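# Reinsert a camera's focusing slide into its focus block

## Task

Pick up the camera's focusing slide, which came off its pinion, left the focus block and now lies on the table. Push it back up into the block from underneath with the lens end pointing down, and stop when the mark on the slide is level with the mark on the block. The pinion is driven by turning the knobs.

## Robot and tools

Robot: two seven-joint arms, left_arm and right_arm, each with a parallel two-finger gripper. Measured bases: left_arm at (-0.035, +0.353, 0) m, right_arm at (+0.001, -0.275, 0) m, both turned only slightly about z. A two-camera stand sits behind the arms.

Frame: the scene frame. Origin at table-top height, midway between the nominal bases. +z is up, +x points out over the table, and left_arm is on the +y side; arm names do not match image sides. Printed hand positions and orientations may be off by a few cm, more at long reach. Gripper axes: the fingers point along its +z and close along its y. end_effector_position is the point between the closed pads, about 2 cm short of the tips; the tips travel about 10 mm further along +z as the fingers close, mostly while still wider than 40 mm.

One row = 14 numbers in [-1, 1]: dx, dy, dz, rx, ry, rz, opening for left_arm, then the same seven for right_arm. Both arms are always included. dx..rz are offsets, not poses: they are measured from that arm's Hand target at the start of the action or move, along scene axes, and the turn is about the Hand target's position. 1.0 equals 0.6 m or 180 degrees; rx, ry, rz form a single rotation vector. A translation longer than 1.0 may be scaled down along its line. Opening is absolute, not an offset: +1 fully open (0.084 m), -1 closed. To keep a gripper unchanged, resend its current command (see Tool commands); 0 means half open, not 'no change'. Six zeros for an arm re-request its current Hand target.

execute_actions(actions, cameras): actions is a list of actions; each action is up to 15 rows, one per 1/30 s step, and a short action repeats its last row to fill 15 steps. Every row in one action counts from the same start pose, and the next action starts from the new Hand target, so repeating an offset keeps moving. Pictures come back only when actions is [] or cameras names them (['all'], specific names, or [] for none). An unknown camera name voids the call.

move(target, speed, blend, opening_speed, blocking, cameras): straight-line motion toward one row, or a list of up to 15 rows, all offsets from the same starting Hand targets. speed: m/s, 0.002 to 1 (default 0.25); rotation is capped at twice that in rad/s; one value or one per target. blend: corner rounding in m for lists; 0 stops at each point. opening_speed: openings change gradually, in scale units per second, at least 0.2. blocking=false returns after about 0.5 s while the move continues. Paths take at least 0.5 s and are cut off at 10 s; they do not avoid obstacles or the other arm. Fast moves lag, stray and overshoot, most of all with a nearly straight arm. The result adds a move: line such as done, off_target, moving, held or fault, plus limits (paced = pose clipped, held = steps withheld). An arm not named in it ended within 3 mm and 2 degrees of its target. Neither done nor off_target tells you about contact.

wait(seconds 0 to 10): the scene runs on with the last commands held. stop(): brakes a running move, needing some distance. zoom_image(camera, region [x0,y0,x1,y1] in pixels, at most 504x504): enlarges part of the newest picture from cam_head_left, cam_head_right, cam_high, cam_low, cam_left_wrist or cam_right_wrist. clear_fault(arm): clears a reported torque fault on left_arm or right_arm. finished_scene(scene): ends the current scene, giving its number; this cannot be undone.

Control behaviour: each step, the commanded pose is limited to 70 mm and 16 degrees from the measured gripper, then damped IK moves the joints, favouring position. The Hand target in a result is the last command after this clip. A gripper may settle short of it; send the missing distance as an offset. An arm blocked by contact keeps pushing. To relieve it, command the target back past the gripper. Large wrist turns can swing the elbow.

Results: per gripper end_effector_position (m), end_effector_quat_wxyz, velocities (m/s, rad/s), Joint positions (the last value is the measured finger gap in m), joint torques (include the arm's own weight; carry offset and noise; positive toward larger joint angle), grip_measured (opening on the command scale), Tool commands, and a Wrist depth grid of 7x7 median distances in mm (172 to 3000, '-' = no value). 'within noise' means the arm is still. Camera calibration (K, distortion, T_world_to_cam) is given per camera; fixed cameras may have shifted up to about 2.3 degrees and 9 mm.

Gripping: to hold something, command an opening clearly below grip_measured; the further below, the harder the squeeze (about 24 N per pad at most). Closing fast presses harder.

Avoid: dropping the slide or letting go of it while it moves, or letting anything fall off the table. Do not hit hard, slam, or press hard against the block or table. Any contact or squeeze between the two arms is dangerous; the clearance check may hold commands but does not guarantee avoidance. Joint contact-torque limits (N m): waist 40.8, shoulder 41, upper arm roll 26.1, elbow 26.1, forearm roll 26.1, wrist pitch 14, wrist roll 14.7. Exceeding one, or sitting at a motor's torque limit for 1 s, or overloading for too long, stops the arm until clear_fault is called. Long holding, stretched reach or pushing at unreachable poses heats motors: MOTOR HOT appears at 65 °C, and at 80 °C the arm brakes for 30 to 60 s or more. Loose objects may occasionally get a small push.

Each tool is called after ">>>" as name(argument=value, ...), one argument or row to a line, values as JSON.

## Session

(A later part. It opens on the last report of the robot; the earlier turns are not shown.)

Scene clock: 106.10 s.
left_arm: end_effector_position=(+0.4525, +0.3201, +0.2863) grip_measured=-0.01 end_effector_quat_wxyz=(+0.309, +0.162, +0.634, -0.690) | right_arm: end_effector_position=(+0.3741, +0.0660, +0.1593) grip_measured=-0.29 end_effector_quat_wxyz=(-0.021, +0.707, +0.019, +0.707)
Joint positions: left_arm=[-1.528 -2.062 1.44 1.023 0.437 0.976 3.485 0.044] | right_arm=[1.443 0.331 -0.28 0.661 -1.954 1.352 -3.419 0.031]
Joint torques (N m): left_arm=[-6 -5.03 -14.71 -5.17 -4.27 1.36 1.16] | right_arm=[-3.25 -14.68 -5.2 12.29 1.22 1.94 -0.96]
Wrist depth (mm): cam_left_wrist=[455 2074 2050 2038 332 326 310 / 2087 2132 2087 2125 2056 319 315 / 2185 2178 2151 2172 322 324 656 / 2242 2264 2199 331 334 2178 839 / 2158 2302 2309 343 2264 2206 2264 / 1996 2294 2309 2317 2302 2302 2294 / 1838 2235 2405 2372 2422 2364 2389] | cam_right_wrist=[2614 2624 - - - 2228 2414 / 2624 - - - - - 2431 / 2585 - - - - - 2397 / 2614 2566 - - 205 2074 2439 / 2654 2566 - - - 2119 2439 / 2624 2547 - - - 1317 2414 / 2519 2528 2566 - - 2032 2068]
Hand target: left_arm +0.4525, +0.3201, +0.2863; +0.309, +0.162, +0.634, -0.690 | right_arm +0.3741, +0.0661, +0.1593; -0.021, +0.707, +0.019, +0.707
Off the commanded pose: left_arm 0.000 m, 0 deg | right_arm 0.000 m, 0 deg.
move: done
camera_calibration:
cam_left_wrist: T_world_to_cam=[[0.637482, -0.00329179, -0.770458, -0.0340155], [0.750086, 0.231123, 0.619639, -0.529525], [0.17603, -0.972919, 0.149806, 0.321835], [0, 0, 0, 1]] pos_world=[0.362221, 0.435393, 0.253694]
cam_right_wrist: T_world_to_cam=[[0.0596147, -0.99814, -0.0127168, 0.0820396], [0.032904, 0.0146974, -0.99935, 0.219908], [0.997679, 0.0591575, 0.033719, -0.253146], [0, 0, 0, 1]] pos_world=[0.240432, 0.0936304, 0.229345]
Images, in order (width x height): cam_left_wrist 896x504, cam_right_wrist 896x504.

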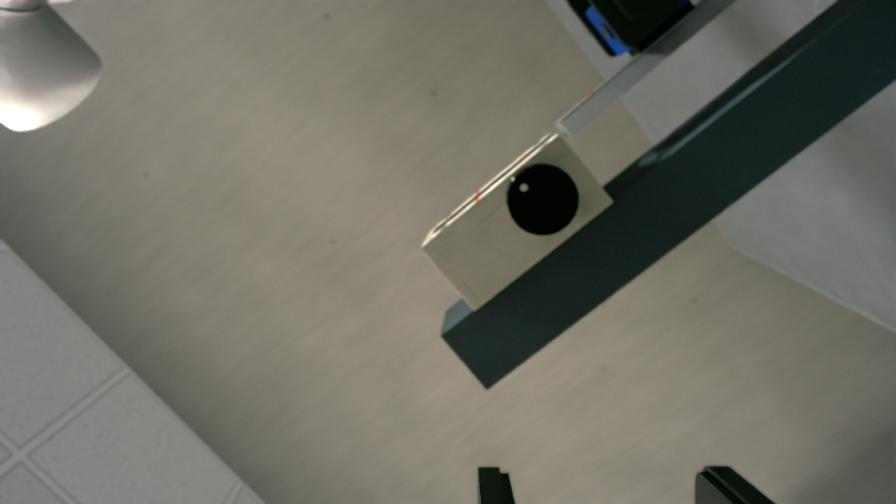

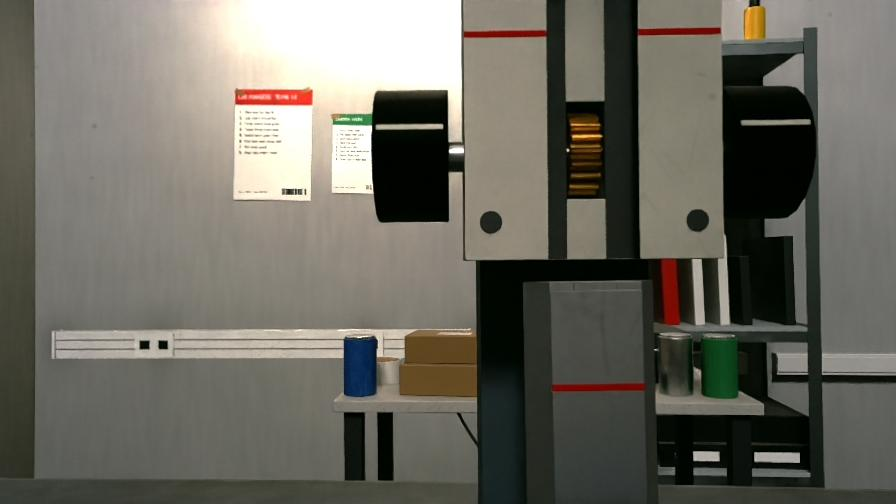

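>>> move(
  target=[0,0,0,0,0,0,0,0.0046,0.0005,0,0.0008,-0.0031,0,-0.95],
  speed=0.1,
  cameras=["cam_right_wrist","cam_left_wrist"],
)

>>> zoom_image(
  camera="cam_right_wrist",
  region=[540, 235, 650, 305],
)

>>> zoom_image(
  camera="cam_left_wrist",
  region=[530, 90, 630, 190],
)

>>> zoom_image(
  camera="cam_left_wrist",
  region=[620, 0, 720, 100],
)

Scene clock: 154.63 s.
left_arm: end_effector_position=(+0.4525, +0.3201, +0.2863) grip_measured=-0.01 end_effector_quat_wxyz=(+0.309, +0.162, +0.634, -0.690) | right_arm: end_effector_position=(+0.3768, +0.0664, +0.1593) grip_measured=-0.29 end_effector_quat_wxyz=(-0.022, +0.703, +0.018, +0.710)
Joint positions: left_arm=[-1.528 -2.062 1.44 1.023 0.437 0.976 3.485 0.044] | right_arm=[1.44 0.342 -0.283 0.668 -1.961 1.359 -3.41 0.031]
Joint torques (N m): left_arm=[-5.89 -5.09 -14.66 -5.42 -4.17 1.41 1.21] | right_arm=[-3.26 -15.23 -5.3 12.15 -3.29 4.45 1.06]
Wrist depth (mm): cam_left_wrist=[452 2062 2080 2032 319 554 310 / 2099 2106 2112 2093 2068 318 315 / 2172 2165 2172 2087 322 324 654 / 2220 2235 2220 331 333 2138 832 / 2138 2249 2286 344 2213 2206 2235 / 1946 2356 2340 2325 2309 2302 2286 / 1804 2213 2397 2372 2372 2348 2372] | cam_right_wrist=[2624 2566 - - - 2235 2414 / 2644 - - - - - 2414 / 2585 - - - - - 2422 / 2585 2566 - - 203 2087 2431 / 2575 2575 - - - 2087 2397 / 2538 2604 - - - 1317 2381 / 2510 2556 2538 - - 1283 2074]
Hand target: left_arm +0.4525, +0.3201, +0.2863; +0.309, +0.162, +0.634, -0.690 | right_arm +0.3769, +0.0664, +0.1593; -0.022, +0.703, +0.018, +0.710
Off the commanded pose: left_arm 0.000 m, 0 deg | right_arm 0.000 m, 0 deg.
move: done
camera_calibration:
cam_left_wrist: T_world_to_cam=[[0.637482, -0.00329179, -0.770458, -0.0340155], [0.750086, 0.231123, 0.619639, -0.529525], [0.17603, -0.972919, 0.149806, 0.321835], [0, 0, 0, 1]] pos_world=[0.362221, 0.435393, 0.253694]
cam_right_wrist: T_world_to_cam=[[0.0597007, -0.998109, -0.0146408, 0.0824086], [0.0425566, 0.0171985, -0.998946, 0.215878], [0.997309, 0.0590147, 0.0435028, -0.25731], [0, 0, 0, 1]] pos_world=[0.242511, 0.093725, 0.22805]
Images, in order (width x height): cam_left_wrist 896x504, cam_right_wrist 896x504.

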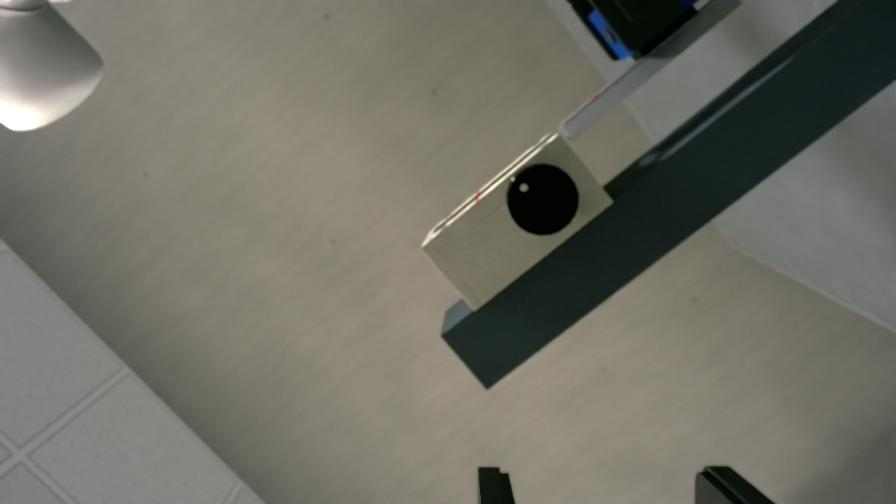

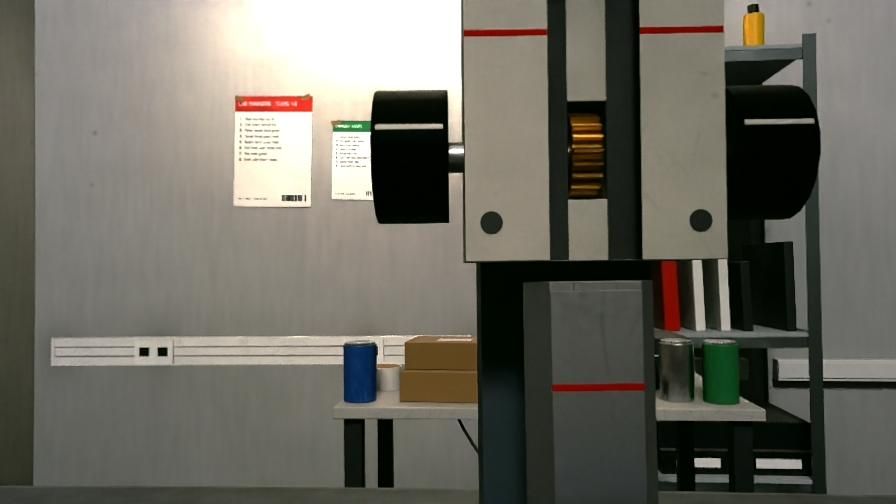

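Scaled by 4.582 from the camera's 896x504 image, which has a finer 1280x720 frame.

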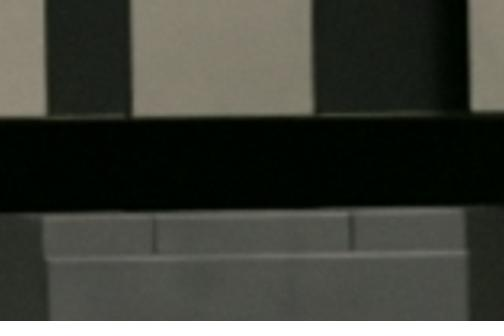

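Scaled by 5.040 from the camera's 896x504 image, which has a finer 1280x720 frame.

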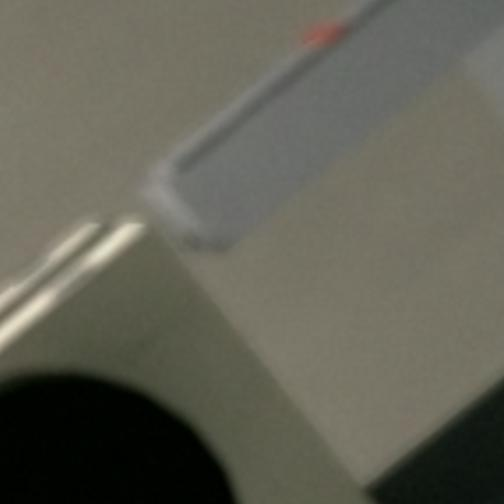

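Scaled by 5.040 from the camera's 896x504 image, which has a finer 1280x720 frame.

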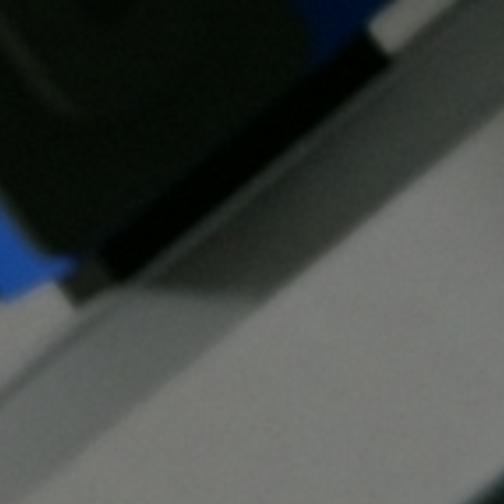

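>>> zoom_image(
  camera="cam_right_wrist",
  region=[455, 225, 525, 265],
)

>>> zoom_image(
  camera="cam_right_wrist",
  region=[665, 225, 735, 265],
)

>>> zoom_image(
  camera="cam_right_wrist",
  region=[520, 280, 590, 320],
)

>>> zoom_image(
  camera="cam_right_wrist",
  region=[600, 280, 670, 320],
)

Scaled by 7.200 from the camera's 896x504 image, which has a finer 1280x720 frame.

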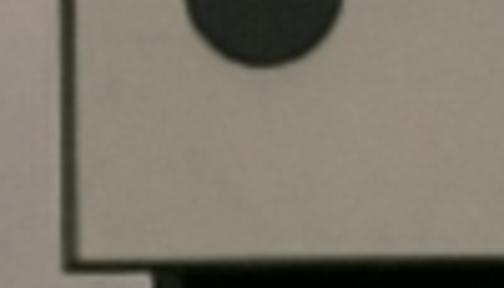

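Scaled by 7.200 from the camera's 896x504 image, which has a finer 1280x720 frame.

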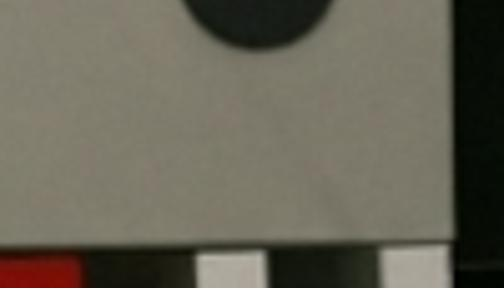

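Scaled by 7.200 from the camera's 896x504 image, which has a finer 1280x720 frame.

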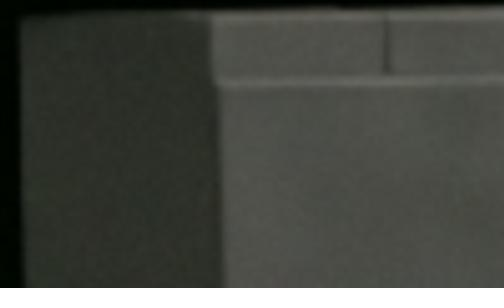

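Scaled by 7.200 from the camera's 896x504 image, which has a finer 1280x720 frame.

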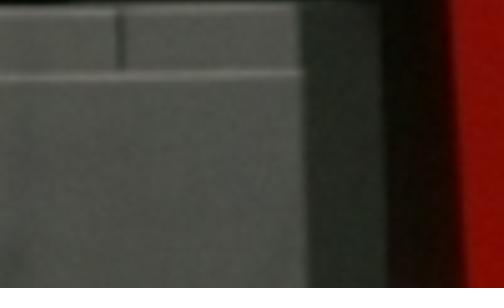

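>>> move(
  target=[0,0,0,0,0,0,0,0,-0.0001,0.0117,0,0,0,-1],
  speed=0.03,
  cameras=["cam_right_wrist","cam_left_wrist"],
)

>>> zoom_image(
  camera="cam_right_wrist",
  region=[530, 260, 670, 400],
)

>>> zoom_image(
  camera="cam_left_wrist",
  region=[530, 90, 630, 190],
)

Scene clock: 171.80 s.
left_arm: end_effector_position=(+0.4525, +0.3201, +0.2863) grip_measured=-0.01 end_effector_quat_wxyz=(+0.309, +0.162, +0.634, -0.690) | right_arm: end_effector_position=(+0.3769, +0.0663, +0.1663) grip_measured=-0.29 end_effector_quat_wxyz=(-0.022, +0.703, +0.018, +0.710)
Joint positions: left_arm=[-1.528 -2.062 1.44 1.023 0.437 0.976 3.485 0.044] | right_arm=[1.441 0.318 -0.286 0.661 -1.963 1.356 -3.428 0.031]
Joint torques (N m): left_arm=[-5.95 -4.96 -14.68 -5.27 -4.23 1.34 1.17] | right_arm=[4.68 -22.13 -3.14 7.11 -4.96 1.65 -1.37]
Wrist depth (mm): cam_left_wrist=[458 2014 2032 2032 316 555 309 / 501 2106 2112 2099 2119 318 315 / 2178 2158 2165 2112 321 323 660 / 2257 2192 2213 331 334 2172 828 / 2158 2271 2286 344 2249 2264 2257 / 1979 2325 2302 2348 2286 2286 2294 / 1813 2228 2397 2317 2389 2309 2309] | cam_right_wrist=[2634 2624 - - - 2213 2431 / 2585 2634 - - - 2448 2381 / 2585 - - - - - 2474 / 2634 2575 - - - 2112 2397 / 2585 2519 - - - 2074 2389 / 2585 2575 - - - 1315 2405 / 2528 2547 - - - 2050 2356]
Hand target: left_arm +0.4525, +0.3201, +0.2863; +0.309, +0.162, +0.634, -0.690 | right_arm +0.3769, +0.0663, +0.1664; -0.022, +0.703, +0.018, +0.710
Off the commanded pose: left_arm 0.000 m, 0 deg | right_arm 0.000 m, 0 deg.
move: done
camera_calibration:
cam_left_wrist: T_world_to_cam=[[0.637482, -0.00329179, -0.770458, -0.0340155], [0.750086, 0.231123, 0.619639, -0.529525], [0.17603, -0.972919, 0.149806, 0.321835], [0, 0, 0, 1]] pos_world=[0.362221, 0.435393, 0.253694]
cam_right_wrist: T_world_to_cam=[[0.0595041, -0.998121, -0.0146341, 0.0824525], [0.0427602, 0.0171953, -0.998937, 0.222817], [0.997312, 0.0588152, 0.043703, -0.257738], [0, 0, 0, 1]] pos_world=[0.242611, 0.093625, 0.23505]
Images, in order (width x height): cam_left_wrist 896x504, cam_right_wrist 896x504.

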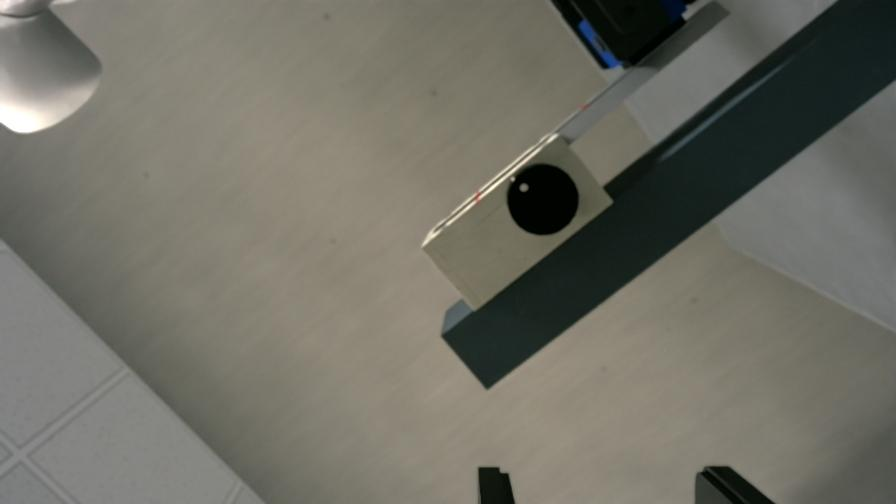

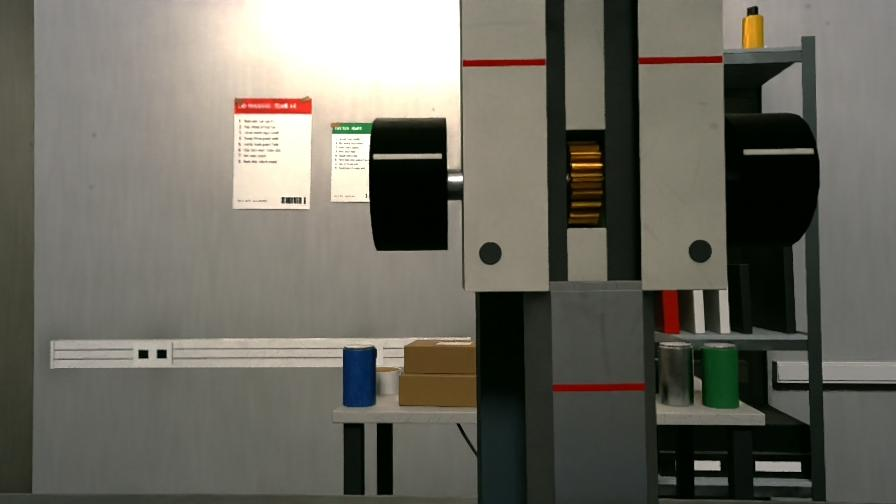

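Scaled by 3.600 from the camera's 896x504 image, which has a finer 1280x720 frame.

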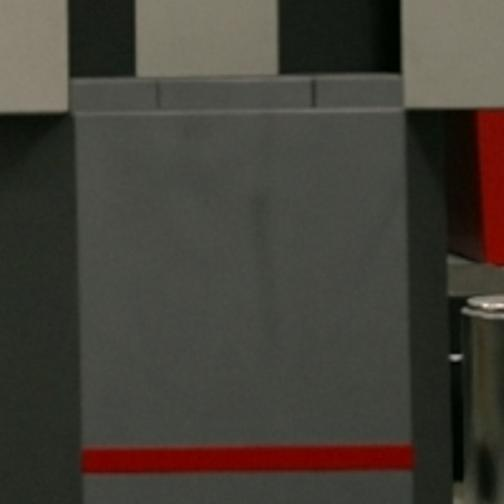

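Scaled by 5.040 from the camera's 896x504 image, which has a finer 1280x720 frame.

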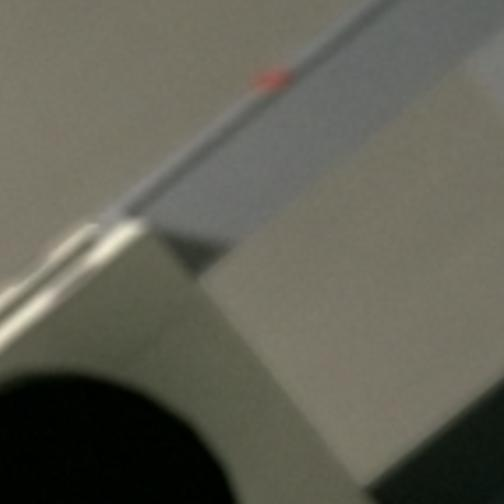

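>>> move(
  target=[0,0,0,0,0,0,0,0,0,0.0083,0,0,0,-1],
  speed=0.03,
  cameras=["cam_right_wrist"],
)

>>> zoom_image(
  camera="cam_right_wrist",
  region=[530, 260, 670, 400],
)

Scene clock: 178.37 s.
left_arm: end_effector_position=(+0.4525, +0.3201, +0.2863) grip_measured=-0.01 end_effector_quat_wxyz=(+0.309, +0.162, +0.634, -0.690) | right_arm: end_effector_position=(+0.3769, +0.0663, +0.1713) grip_measured=-0.29 end_effector_quat_wxyz=(-0.022, +0.703, +0.018, +0.710)
Joint positions: left_arm=[-1.528 -2.062 1.44 1.023 0.437 0.976 3.485 0.044] | right_arm=[1.441 0.3 -0.287 0.657 -1.964 1.354 -3.44 0.031]
Joint torques (N m): left_arm=[-5.72 -4.99 -14.57 -5.32 -4.13 1.33 1.26] | right_arm=[4.43 -21.96 -3.15 7.27 -4.8 1.62 -1.24]
Wrist depth (mm): cam_left_wrist=[484 2062 2068 2062 314 595 309 / 494 2112 2099 2068 2112 318 316 / 2185 2178 2151 2119 321 324 654 / 2228 2206 2228 331 332 2158 834 / 2151 2286 2294 344 2279 2242 2264 / 1985 2356 2309 2317 2286 2279 2325 / 1818 2213 2340 2340 2389 2348 2364] | cam_right_wrist=[2585 2519 - - - 2213 2431 / 2585 2604 - - - 2465 2448 / 2644 - - - - - 2414 / 2624 - - - - 2050 2381 / 2595 2566 - - - 2074 2389 / 2575 2547 - - - 1305 2405 / 2624 2556 - - - 2062 2405]
Hand target: left_arm +0.4525, +0.3201, +0.2863; +0.309, +0.162, +0.634, -0.690 | right_arm +0.3769, +0.0663, +0.1713; -0.022, +0.703, +0.018, +0.710
Off the commanded pose: left_arm 0.000 m, 0 deg | right_arm 0.000 m, 0 deg.
move: done
camera_calibration:
cam_right_wrist: T_world_to_cam=[[0.059702, -0.998109, -0.0146348, 0.0825825], [0.0426566, 0.0171985, -0.998942, 0.22784], [0.997304, 0.0590145, 0.0436028, -0.257855], [0, 0, 0, 1]] pos_world=[0.242511, 0.093725, 0.24005]
Images, in order (width x height): cam_right_wrist 896x504.

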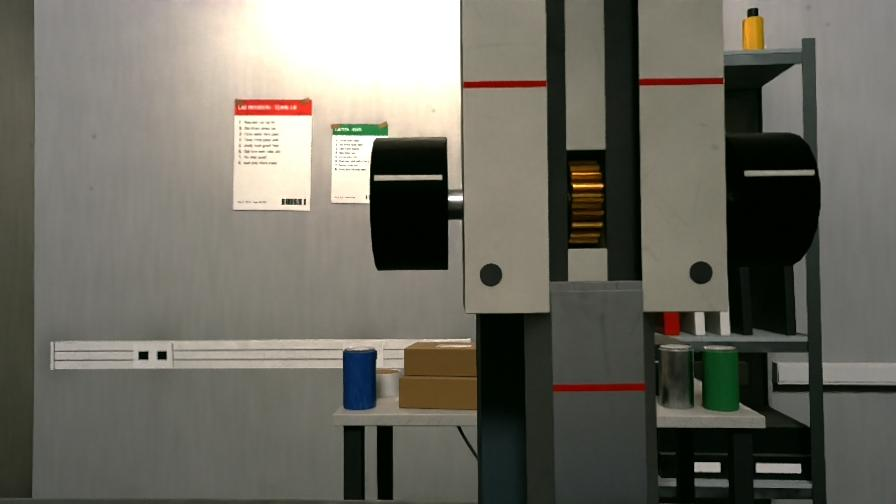

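Scaled by 3.600 from the camera's 896x504 image, which has a finer 1280x720 frame.

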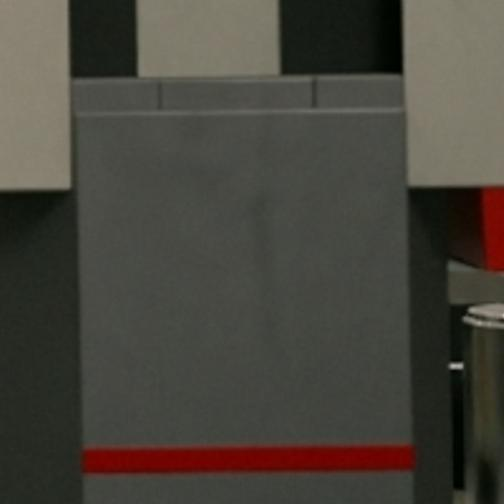

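>>> move(
  target=[0,0,0,0,0,0,0,0,0,0.035,0,0,0,-1],
  speed=0.04,
  cameras=["cam_right_wrist"],
)

>>> zoom_image(
  camera="cam_right_wrist",
  region=[530, 260, 670, 400],
)

Scene clock: 181.97 s.
left_arm: end_effector_position=(+0.4525, +0.3201, +0.2863) grip_measured=-0.01 end_effector_quat_wxyz=(+0.309, +0.162, +0.634, -0.690) | right_arm: end_effector_position=(+0.3768, +0.0664, +0.1922) grip_measured=-0.29 end_effector_quat_wxyz=(-0.022, +0.704, +0.018, +0.710)
Joint positions: left_arm=[-1.528 -2.062 1.44 1.023 0.437 0.976 3.485 0.044] | right_arm=[1.443 0.228 -0.295 0.64 -1.969 1.345 -3.496 0.031]
Joint torques (N m): left_arm=[-5.94 -4.8 -14.6 -5.28 -4.2 1.36 1.21] | right_arm=[3.5 -24.85 -4.71 11.66 -6.22 7.38 -1.11]
Wrist depth (mm): cam_left_wrist=[494 2087 2087 2062 316 638 309 / 490 2158 2099 2093 1147 318 315 / 2178 2206 2185 2132 321 324 654 / 2228 2257 2172 331 333 2213 833 / 2178 2302 2257 343 2228 2242 2235 / 2026 2302 2340 2333 2317 2317 2309 / 1847 2206 2431 2397 2397 2356 2381] | cam_right_wrist=[2595 2566 - - - 2457 2422 / 2614 2566 - - - 2439 2439 / 2595 2556 - - - 2112 2439 / 2604 - - - - - 2439 / 2547 - - - - - 2431 / 2585 2575 - - - 1295 2405 / 2644 2528 - - - 2038 2422]
Hand target: left_arm +0.4525, +0.3201, +0.2863; +0.309, +0.162, +0.634, -0.690 | right_arm +0.3769, +0.0663, +0.1923; -0.022, +0.703, +0.018, +0.710
Off the commanded pose: left_arm 0.000 m, 0 deg | right_arm 0.000 m, 0 deg.
move: done
camera_calibration:
cam_right_wrist: T_world_to_cam=[[0.0598934, -0.998099, -0.0145538, 0.0828201], [0.0422594, 0.0171023, -0.99896, 0.248828], [0.99731, 0.0592161, 0.0432034, -0.258683], [0, 0, 0, 1]] pos_world=[0.242511, 0.0937252, 0.26095]
Images, in order (width x height): cam_right_wrist 896x504.

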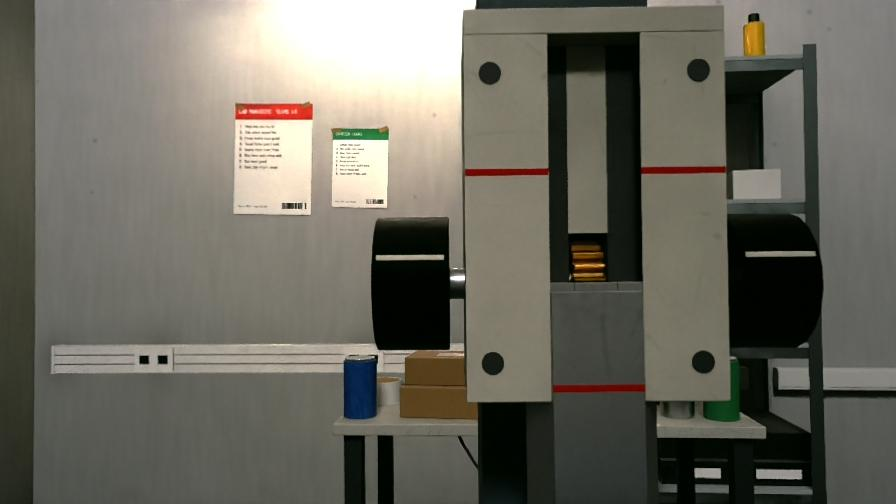

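Scaled by 3.600 from the camera's 896x504 image, which has a finer 1280x720 frame.

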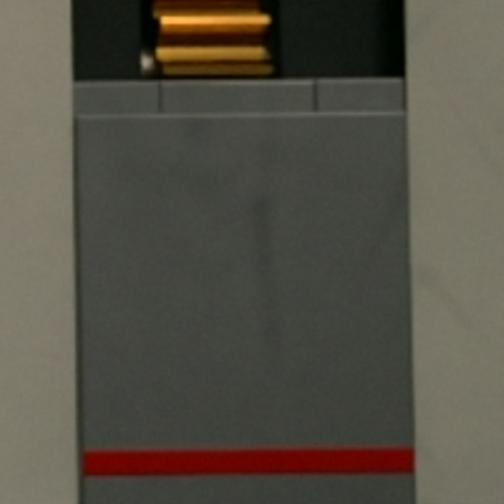

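>>> move(
  target=[0,0,0,0,0,0,0,0,0,0.0167,0,0,0,-1],
  speed=0.03,
  cameras=["cam_right_wrist"],
)

>>> zoom_image(
  camera="cam_right_wrist",
  region=[530, 260, 670, 400],
)

Scene clock: 186.37 s.
left_arm: end_effector_position=(+0.4525, +0.3201, +0.2863) grip_measured=-0.01 end_effector_quat_wxyz=(+0.309, +0.162, +0.634, -0.690) | right_arm: end_effector_position=(+0.3769, +0.0663, +0.2023) grip_measured=-0.29 end_effector_quat_wxyz=(-0.022, +0.703, +0.018, +0.710)
Joint positions: left_arm=[-1.528 -2.062 1.44 1.023 0.437 0.976 3.485 0.044] | right_arm=[1.444 0.194 -0.298 0.634 -1.97 1.341 -3.523 0.031]
Joint torques (N m): left_arm=[-5.83 -4.7 -14.58 -5.34 -4.17 1.28 1.1] | right_arm=[3.17 -24.54 -4.71 11.43 -5.81 4.7 -0.98]
Wrist depth (mm): cam_left_wrist=[2038 2050 2068 - 319 673 310 / 493 2132 2112 2106 333 318 316 / 2178 2185 2178 2062 322 323 656 / 2185 2220 2286 332 333 2213 833 / 2192 2286 2271 344 2206 2228 2249 / 1979 2372 2325 2309 2333 2317 2286 / 1823 2228 2405 2389 2389 2348 2333] | cam_right_wrist=[2614 2634 2528 2474 2414 2492 2457 / 2675 2538 - - - 2431 2381 / 2595 2528 - - - 2112 2372 / 2566 2575 - - - 2405 2422 / 2585 - - - - - 2431 / 2566 2604 - - - 1295 2389 / 2585 2538 - - - 2038 2372]
Hand target: left_arm +0.4525, +0.3201, +0.2863; +0.309, +0.162, +0.634, -0.690 | right_arm +0.3769, +0.0663, +0.2024; -0.022, +0.703, +0.018, +0.710
Off the commanded pose: left_arm 0.000 m, 0 deg | right_arm 0.000 m, 0 deg.
move: done
camera_calibration:
cam_right_wrist: T_world_to_cam=[[0.059702, -0.998109, -0.0146348, 0.0830362], [0.0426566, 0.0171985, -0.998942, 0.258807], [0.997304, 0.0590145, 0.0436028, -0.259207], [0, 0, 0, 1]] pos_world=[0.242511, 0.093725, 0.27105]
Images, in order (width x height): cam_right_wrist 896x504.

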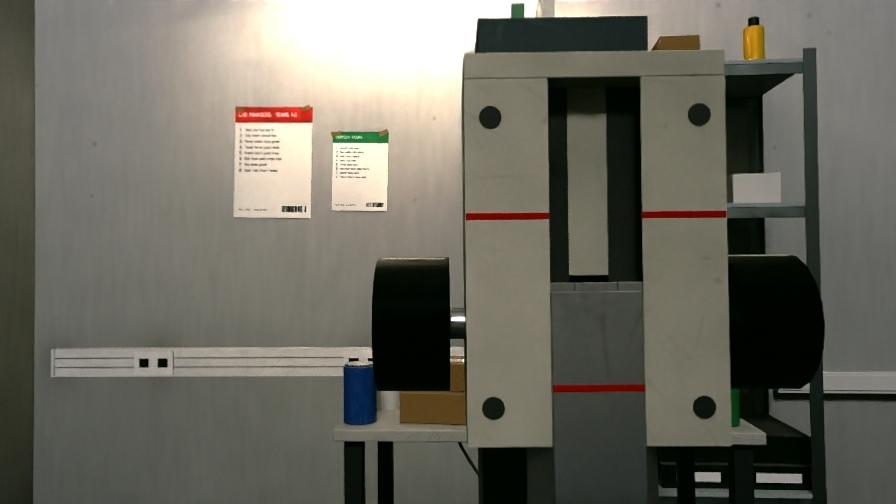

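Scaled by 3.600 from the camera's 896x504 image, which has a finer 1280x720 frame.

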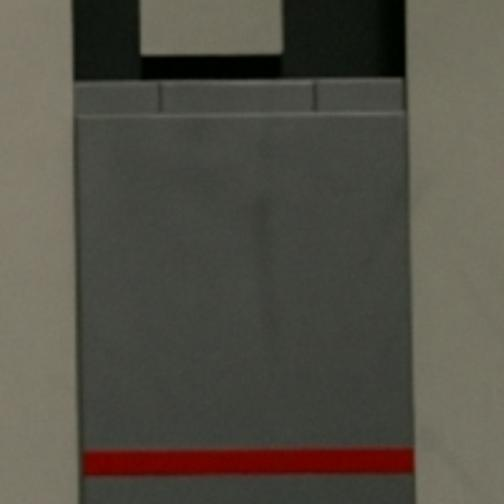

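>>> move(
  target=[0,0,0,0,0,0,0,0.0001,0,0.063,0,0,0,-1],
  speed=0.06,
  cameras=["cam_right_wrist"],
)

>>> zoom_image(
  camera="cam_right_wrist",
  region=[530, 340, 670, 440],
)

Scene clock: 190.43 s.
left_arm: end_effector_position=(+0.4525, +0.3201, +0.2863) grip_measured=-0.01 end_effector_quat_wxyz=(+0.309, +0.162, +0.634, -0.690) | right_arm: end_effector_position=(+0.3770, +0.0663, +0.2401) grip_measured=-0.29 end_effector_quat_wxyz=(-0.022, +0.703, +0.018, +0.710)
Joint positions: left_arm=[-1.528 -2.062 1.44 1.023 0.437 0.976 3.485 0.044] | right_arm=[1.444 0.071 -0.306 0.618 -1.973 1.324 -3.63 0.031]
Joint torques (N m): left_arm=[-5.85 -4.92 -14.57 -5.4 -4.19 1.42 1.13] | right_arm=[2.32 -23.08 -2.09 12.27 -1.99 4.11 -1.36]
Wrist depth (mm): cam_left_wrist=[532 2050 - 313 900 738 310 / 523 2099 2112 317 332 318 315 / 2178 2158 2145 - 321 324 658 / 2235 2192 2235 332 334 2185 833 / 2158 2235 2249 343 2220 2220 2264 / 1951 2317 2340 2309 2302 2279 2302 / 1847 2264 2431 2356 2405 2309 2364] | cam_right_wrist=[2624 2585 2556 2538 2492 2474 2405 / 2575 2595 2566 2575 2448 2448 2431 / 2547 2575 - - 203 2465 2389 / 2556 2604 - - - 2099 2414 / 2604 2595 - - - 2080 2405 / 2566 2492 - - - 2032 2414 / 2575 - - - - - 2405]
Hand target: left_arm +0.4525, +0.3201, +0.2863; +0.309, +0.162, +0.634, -0.690 | right_arm +0.3769, +0.0663, +0.2402; -0.022, +0.703, +0.018, +0.710
Off the commanded pose: left_arm 0.000 m, 0 deg | right_arm 0.000 m, 0 deg.
move: done
camera_calibration:
cam_right_wrist: T_world_to_cam=[[0.0597033, -0.998109, -0.0146287, 0.0835813], [0.0427567, 0.0171984, -0.998937, 0.296537], [0.9973, 0.0590144, 0.0437027, -0.260984], [0, 0, 0, 1]] pos_world=[0.24261, 0.093725, 0.30885]
Images, in order (width x height): cam_right_wrist 896x504.

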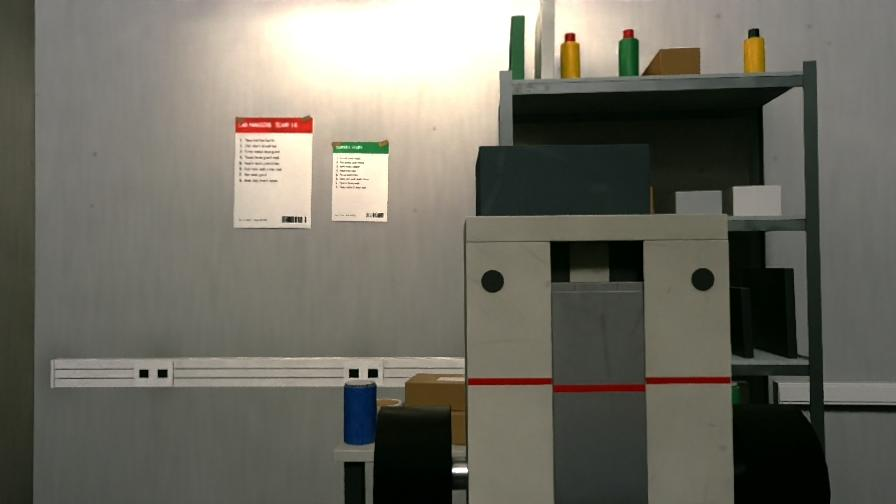

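Scaled by 3.600 from the camera's 896x504 image, which has a finer 1280x720 frame.

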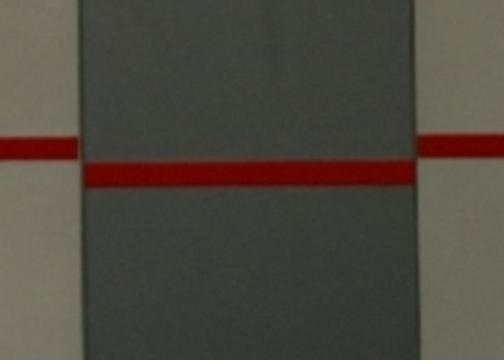

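>>> move(
  target=[0,0,0,0,0,0,0,0,0,0.0029,0,0,0,-1],
  speed=0.02,
  cameras=["cam_right_wrist"],
)

>>> zoom_image(
  camera="cam_right_wrist",
  region=[530, 340, 670, 440],
)

Scene clock: 194.40 s.
left_arm: end_effector_position=(+0.4525, +0.3201, +0.2863) grip_measured=-0.01 end_effector_quat_wxyz=(+0.309, +0.162, +0.634, -0.690) | right_arm: end_effector_position=(+0.3769, +0.0663, +0.2419) grip_measured=-0.29 end_effector_quat_wxyz=(-0.022, +0.703, +0.018, +0.710)
Joint positions: left_arm=[-1.528 -2.062 1.44 1.023 0.437 0.976 3.485 0.044] | right_arm=[1.444 0.065 -0.306 0.618 -1.973 1.324 -3.635 0.031]
Joint torques (N m): left_arm=[-5.82 -4.92 -14.6 -5.43 -4.18 1.38 1.22] | right_arm=[1.99 -22.94 -1.8 11.89 -1.73 4.03 -1.41]
Wrist depth (mm): cam_left_wrist=[532 2062 - 312 904 737 310 / 523 2112 2087 319 333 317 316 / 2213 2158 2172 - 321 325 656 / 2199 2220 2178 332 333 2220 835 / 2151 2242 2249 344 2235 2235 2235 / 1979 2333 2325 2294 2325 2340 2286 / 1818 2264 2340 2340 2348 2381 2405] | cam_right_wrist=[2585 2547 2528 2566 2465 2538 2448 / 2634 2614 2547 2510 2457 2492 2422 / 2624 2575 - - 203 2448 2397 / 2604 2595 - - - 2062 2414 / 2614 2575 - - - 2093 2405 / 2547 2547 - - - 2002 2397 / 2547 - - - - - 2372]
Hand target: left_arm +0.4525, +0.3201, +0.2863; +0.309, +0.162, +0.634, -0.690 | right_arm +0.3769, +0.0663, +0.2419; -0.022, +0.703, +0.018, +0.710
Off the commanded pose: left_arm 0.000 m, 0 deg | right_arm 0.000 m, 0 deg.
move: done
camera_calibration:
cam_right_wrist: T_world_to_cam=[[0.059702, -0.998109, -0.0146348, 0.0836083], [0.0426566, 0.0171985, -0.998942, 0.298261], [0.997304, 0.0590145, 0.0436028, -0.261029], [0, 0, 0, 1]] pos_world=[0.242611, 0.093725, 0.31055]
Images, in order (width x height): cam_right_wrist 896x504.

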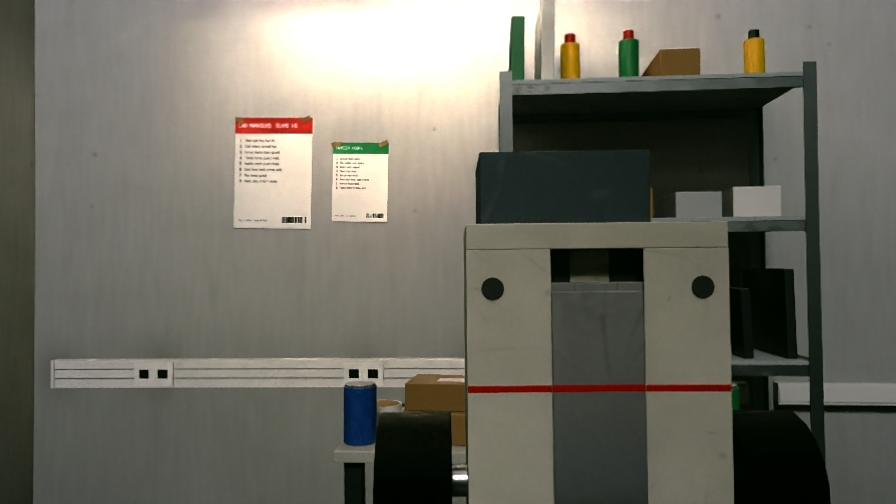

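Scaled by 3.600 from the camera's 896x504 image, which has a finer 1280x720 frame.

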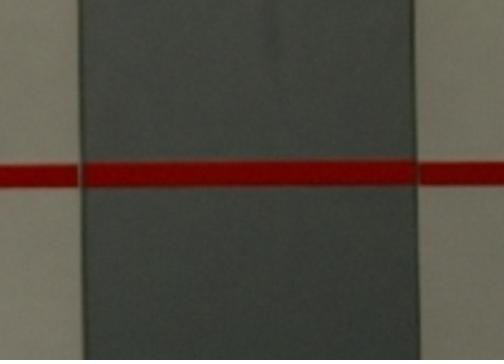

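>>> move(
  target=[
    [0,0,0,0,0,0,0,0,0,0,0,0,0,0.05],
    [0,0,0,0,0,0,0,-0.166,-0.0095,-0.0015,0,0,0,0.05],
  ],
  speed=0.1,
  opening_speed=0.6,
  cameras=["cam_right_wrist"],
)

>>> zoom_image(
  camera="cam_right_wrist",
  region=[450, 300, 650, 400],
)

Scene clock: 202.00 s.
left_arm: end_effector_position=(+0.4525, +0.3201, +0.2863) grip_measured=-0.01 end_effector_quat_wxyz=(+0.309, +0.162, +0.634, -0.690) | right_arm: end_effector_position=(+0.2774, +0.0606, +0.2410) grip_measured=+0.04 end_effector_quat_wxyz=(-0.022, +0.703, +0.018, +0.710)
Joint positions: left_arm=[-1.528 -2.062 1.44 1.023 0.437 0.976 3.485 0.044] | right_arm=[1.605 -0.024 -0.148 0.504 -1.708 1.507 -3.66 0.046]
Joint torques (N m): left_arm=[-5.9 -4.77 -14.5 -5.34 -4.19 1.39 1.14] | right_arm=[2.87 -16.25 3.09 6.78 0.83 3.08 -0.97]
Wrist depth (mm): cam_left_wrist=[653 2068 2050 2032 897 741 309 / 2119 2093 2165 331 332 319 316 / 2206 2172 2132 - 322 324 654 / 2242 2185 2172 331 334 2165 827 / 2192 2279 2264 344 2235 2242 2228 / 2002 2309 2340 2340 2302 2302 2264 / 1823 2242 2389 2397 2372 2364 2381] | cam_right_wrist=[2738 2706 2634 2575 2556 2510 2519 / 2685 2727 2624 2595 2595 2492 2547 / 2738 2738 2644 2654 2604 2538 2528 / 2685 2696 2664 303 302 2317 2510 / 2654 2664 2614 - 257 2242 2501 / 2654 2644 - 259 257 1420 2492 / 2654 2634 2604 - 221 1728 2510]
Hand target: left_arm +0.4525, +0.3201, +0.2863; +0.309, +0.162, +0.634, -0.690 | right_arm +0.2773, +0.0606, +0.2410; -0.022, +0.703, +0.018, +0.710
Off the commanded pose: left_arm 0.000 m, 0 deg | right_arm 0.000 m, 0 deg.
move: done
camera_calibration:
cam_right_wrist: T_world_to_cam=[[0.059702, -0.998109, -0.0146348, 0.0838537], [0.0426566, 0.0171985, -0.998942, 0.301808], [0.997304, 0.0590145, 0.0436028, -0.161326], [0, 0, 0, 1]] pos_world=[0.143011, 0.088025, 0.30975]
Images, in order (width x height): cam_right_wrist 896x504.

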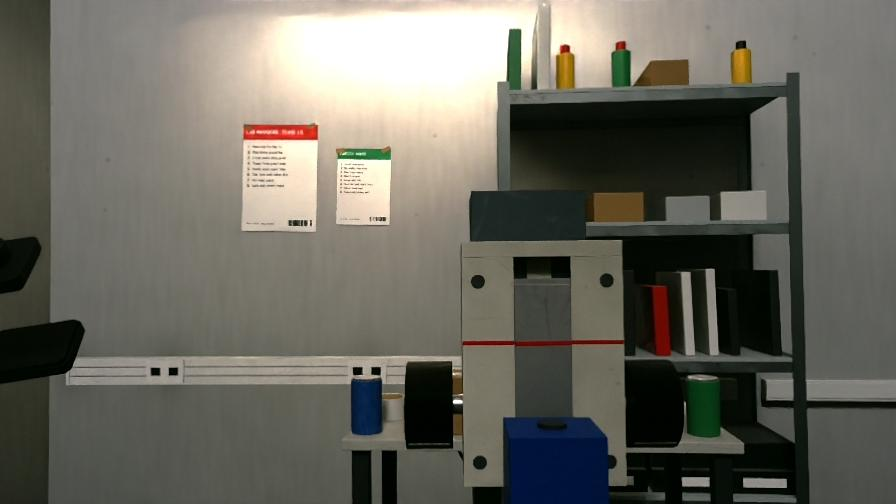

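Scaled by 2.520 from the camera's 896x504 image, which has a finer 1280x720 frame.

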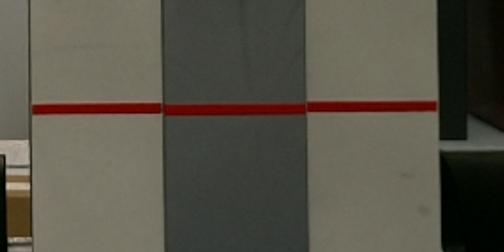

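>>> zoom_image(
  camera="cam_right_wrist",
  region=[500, 320, 590, 365],
)

Scaled by 5.600 from the camera's 896x504 image, which has a finer 1280x720 frame.

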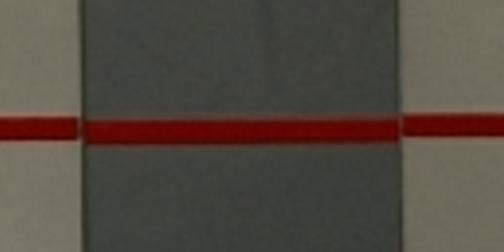

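>>> finished_scene(
  scene=2,
)

The scene is finished: the task was done.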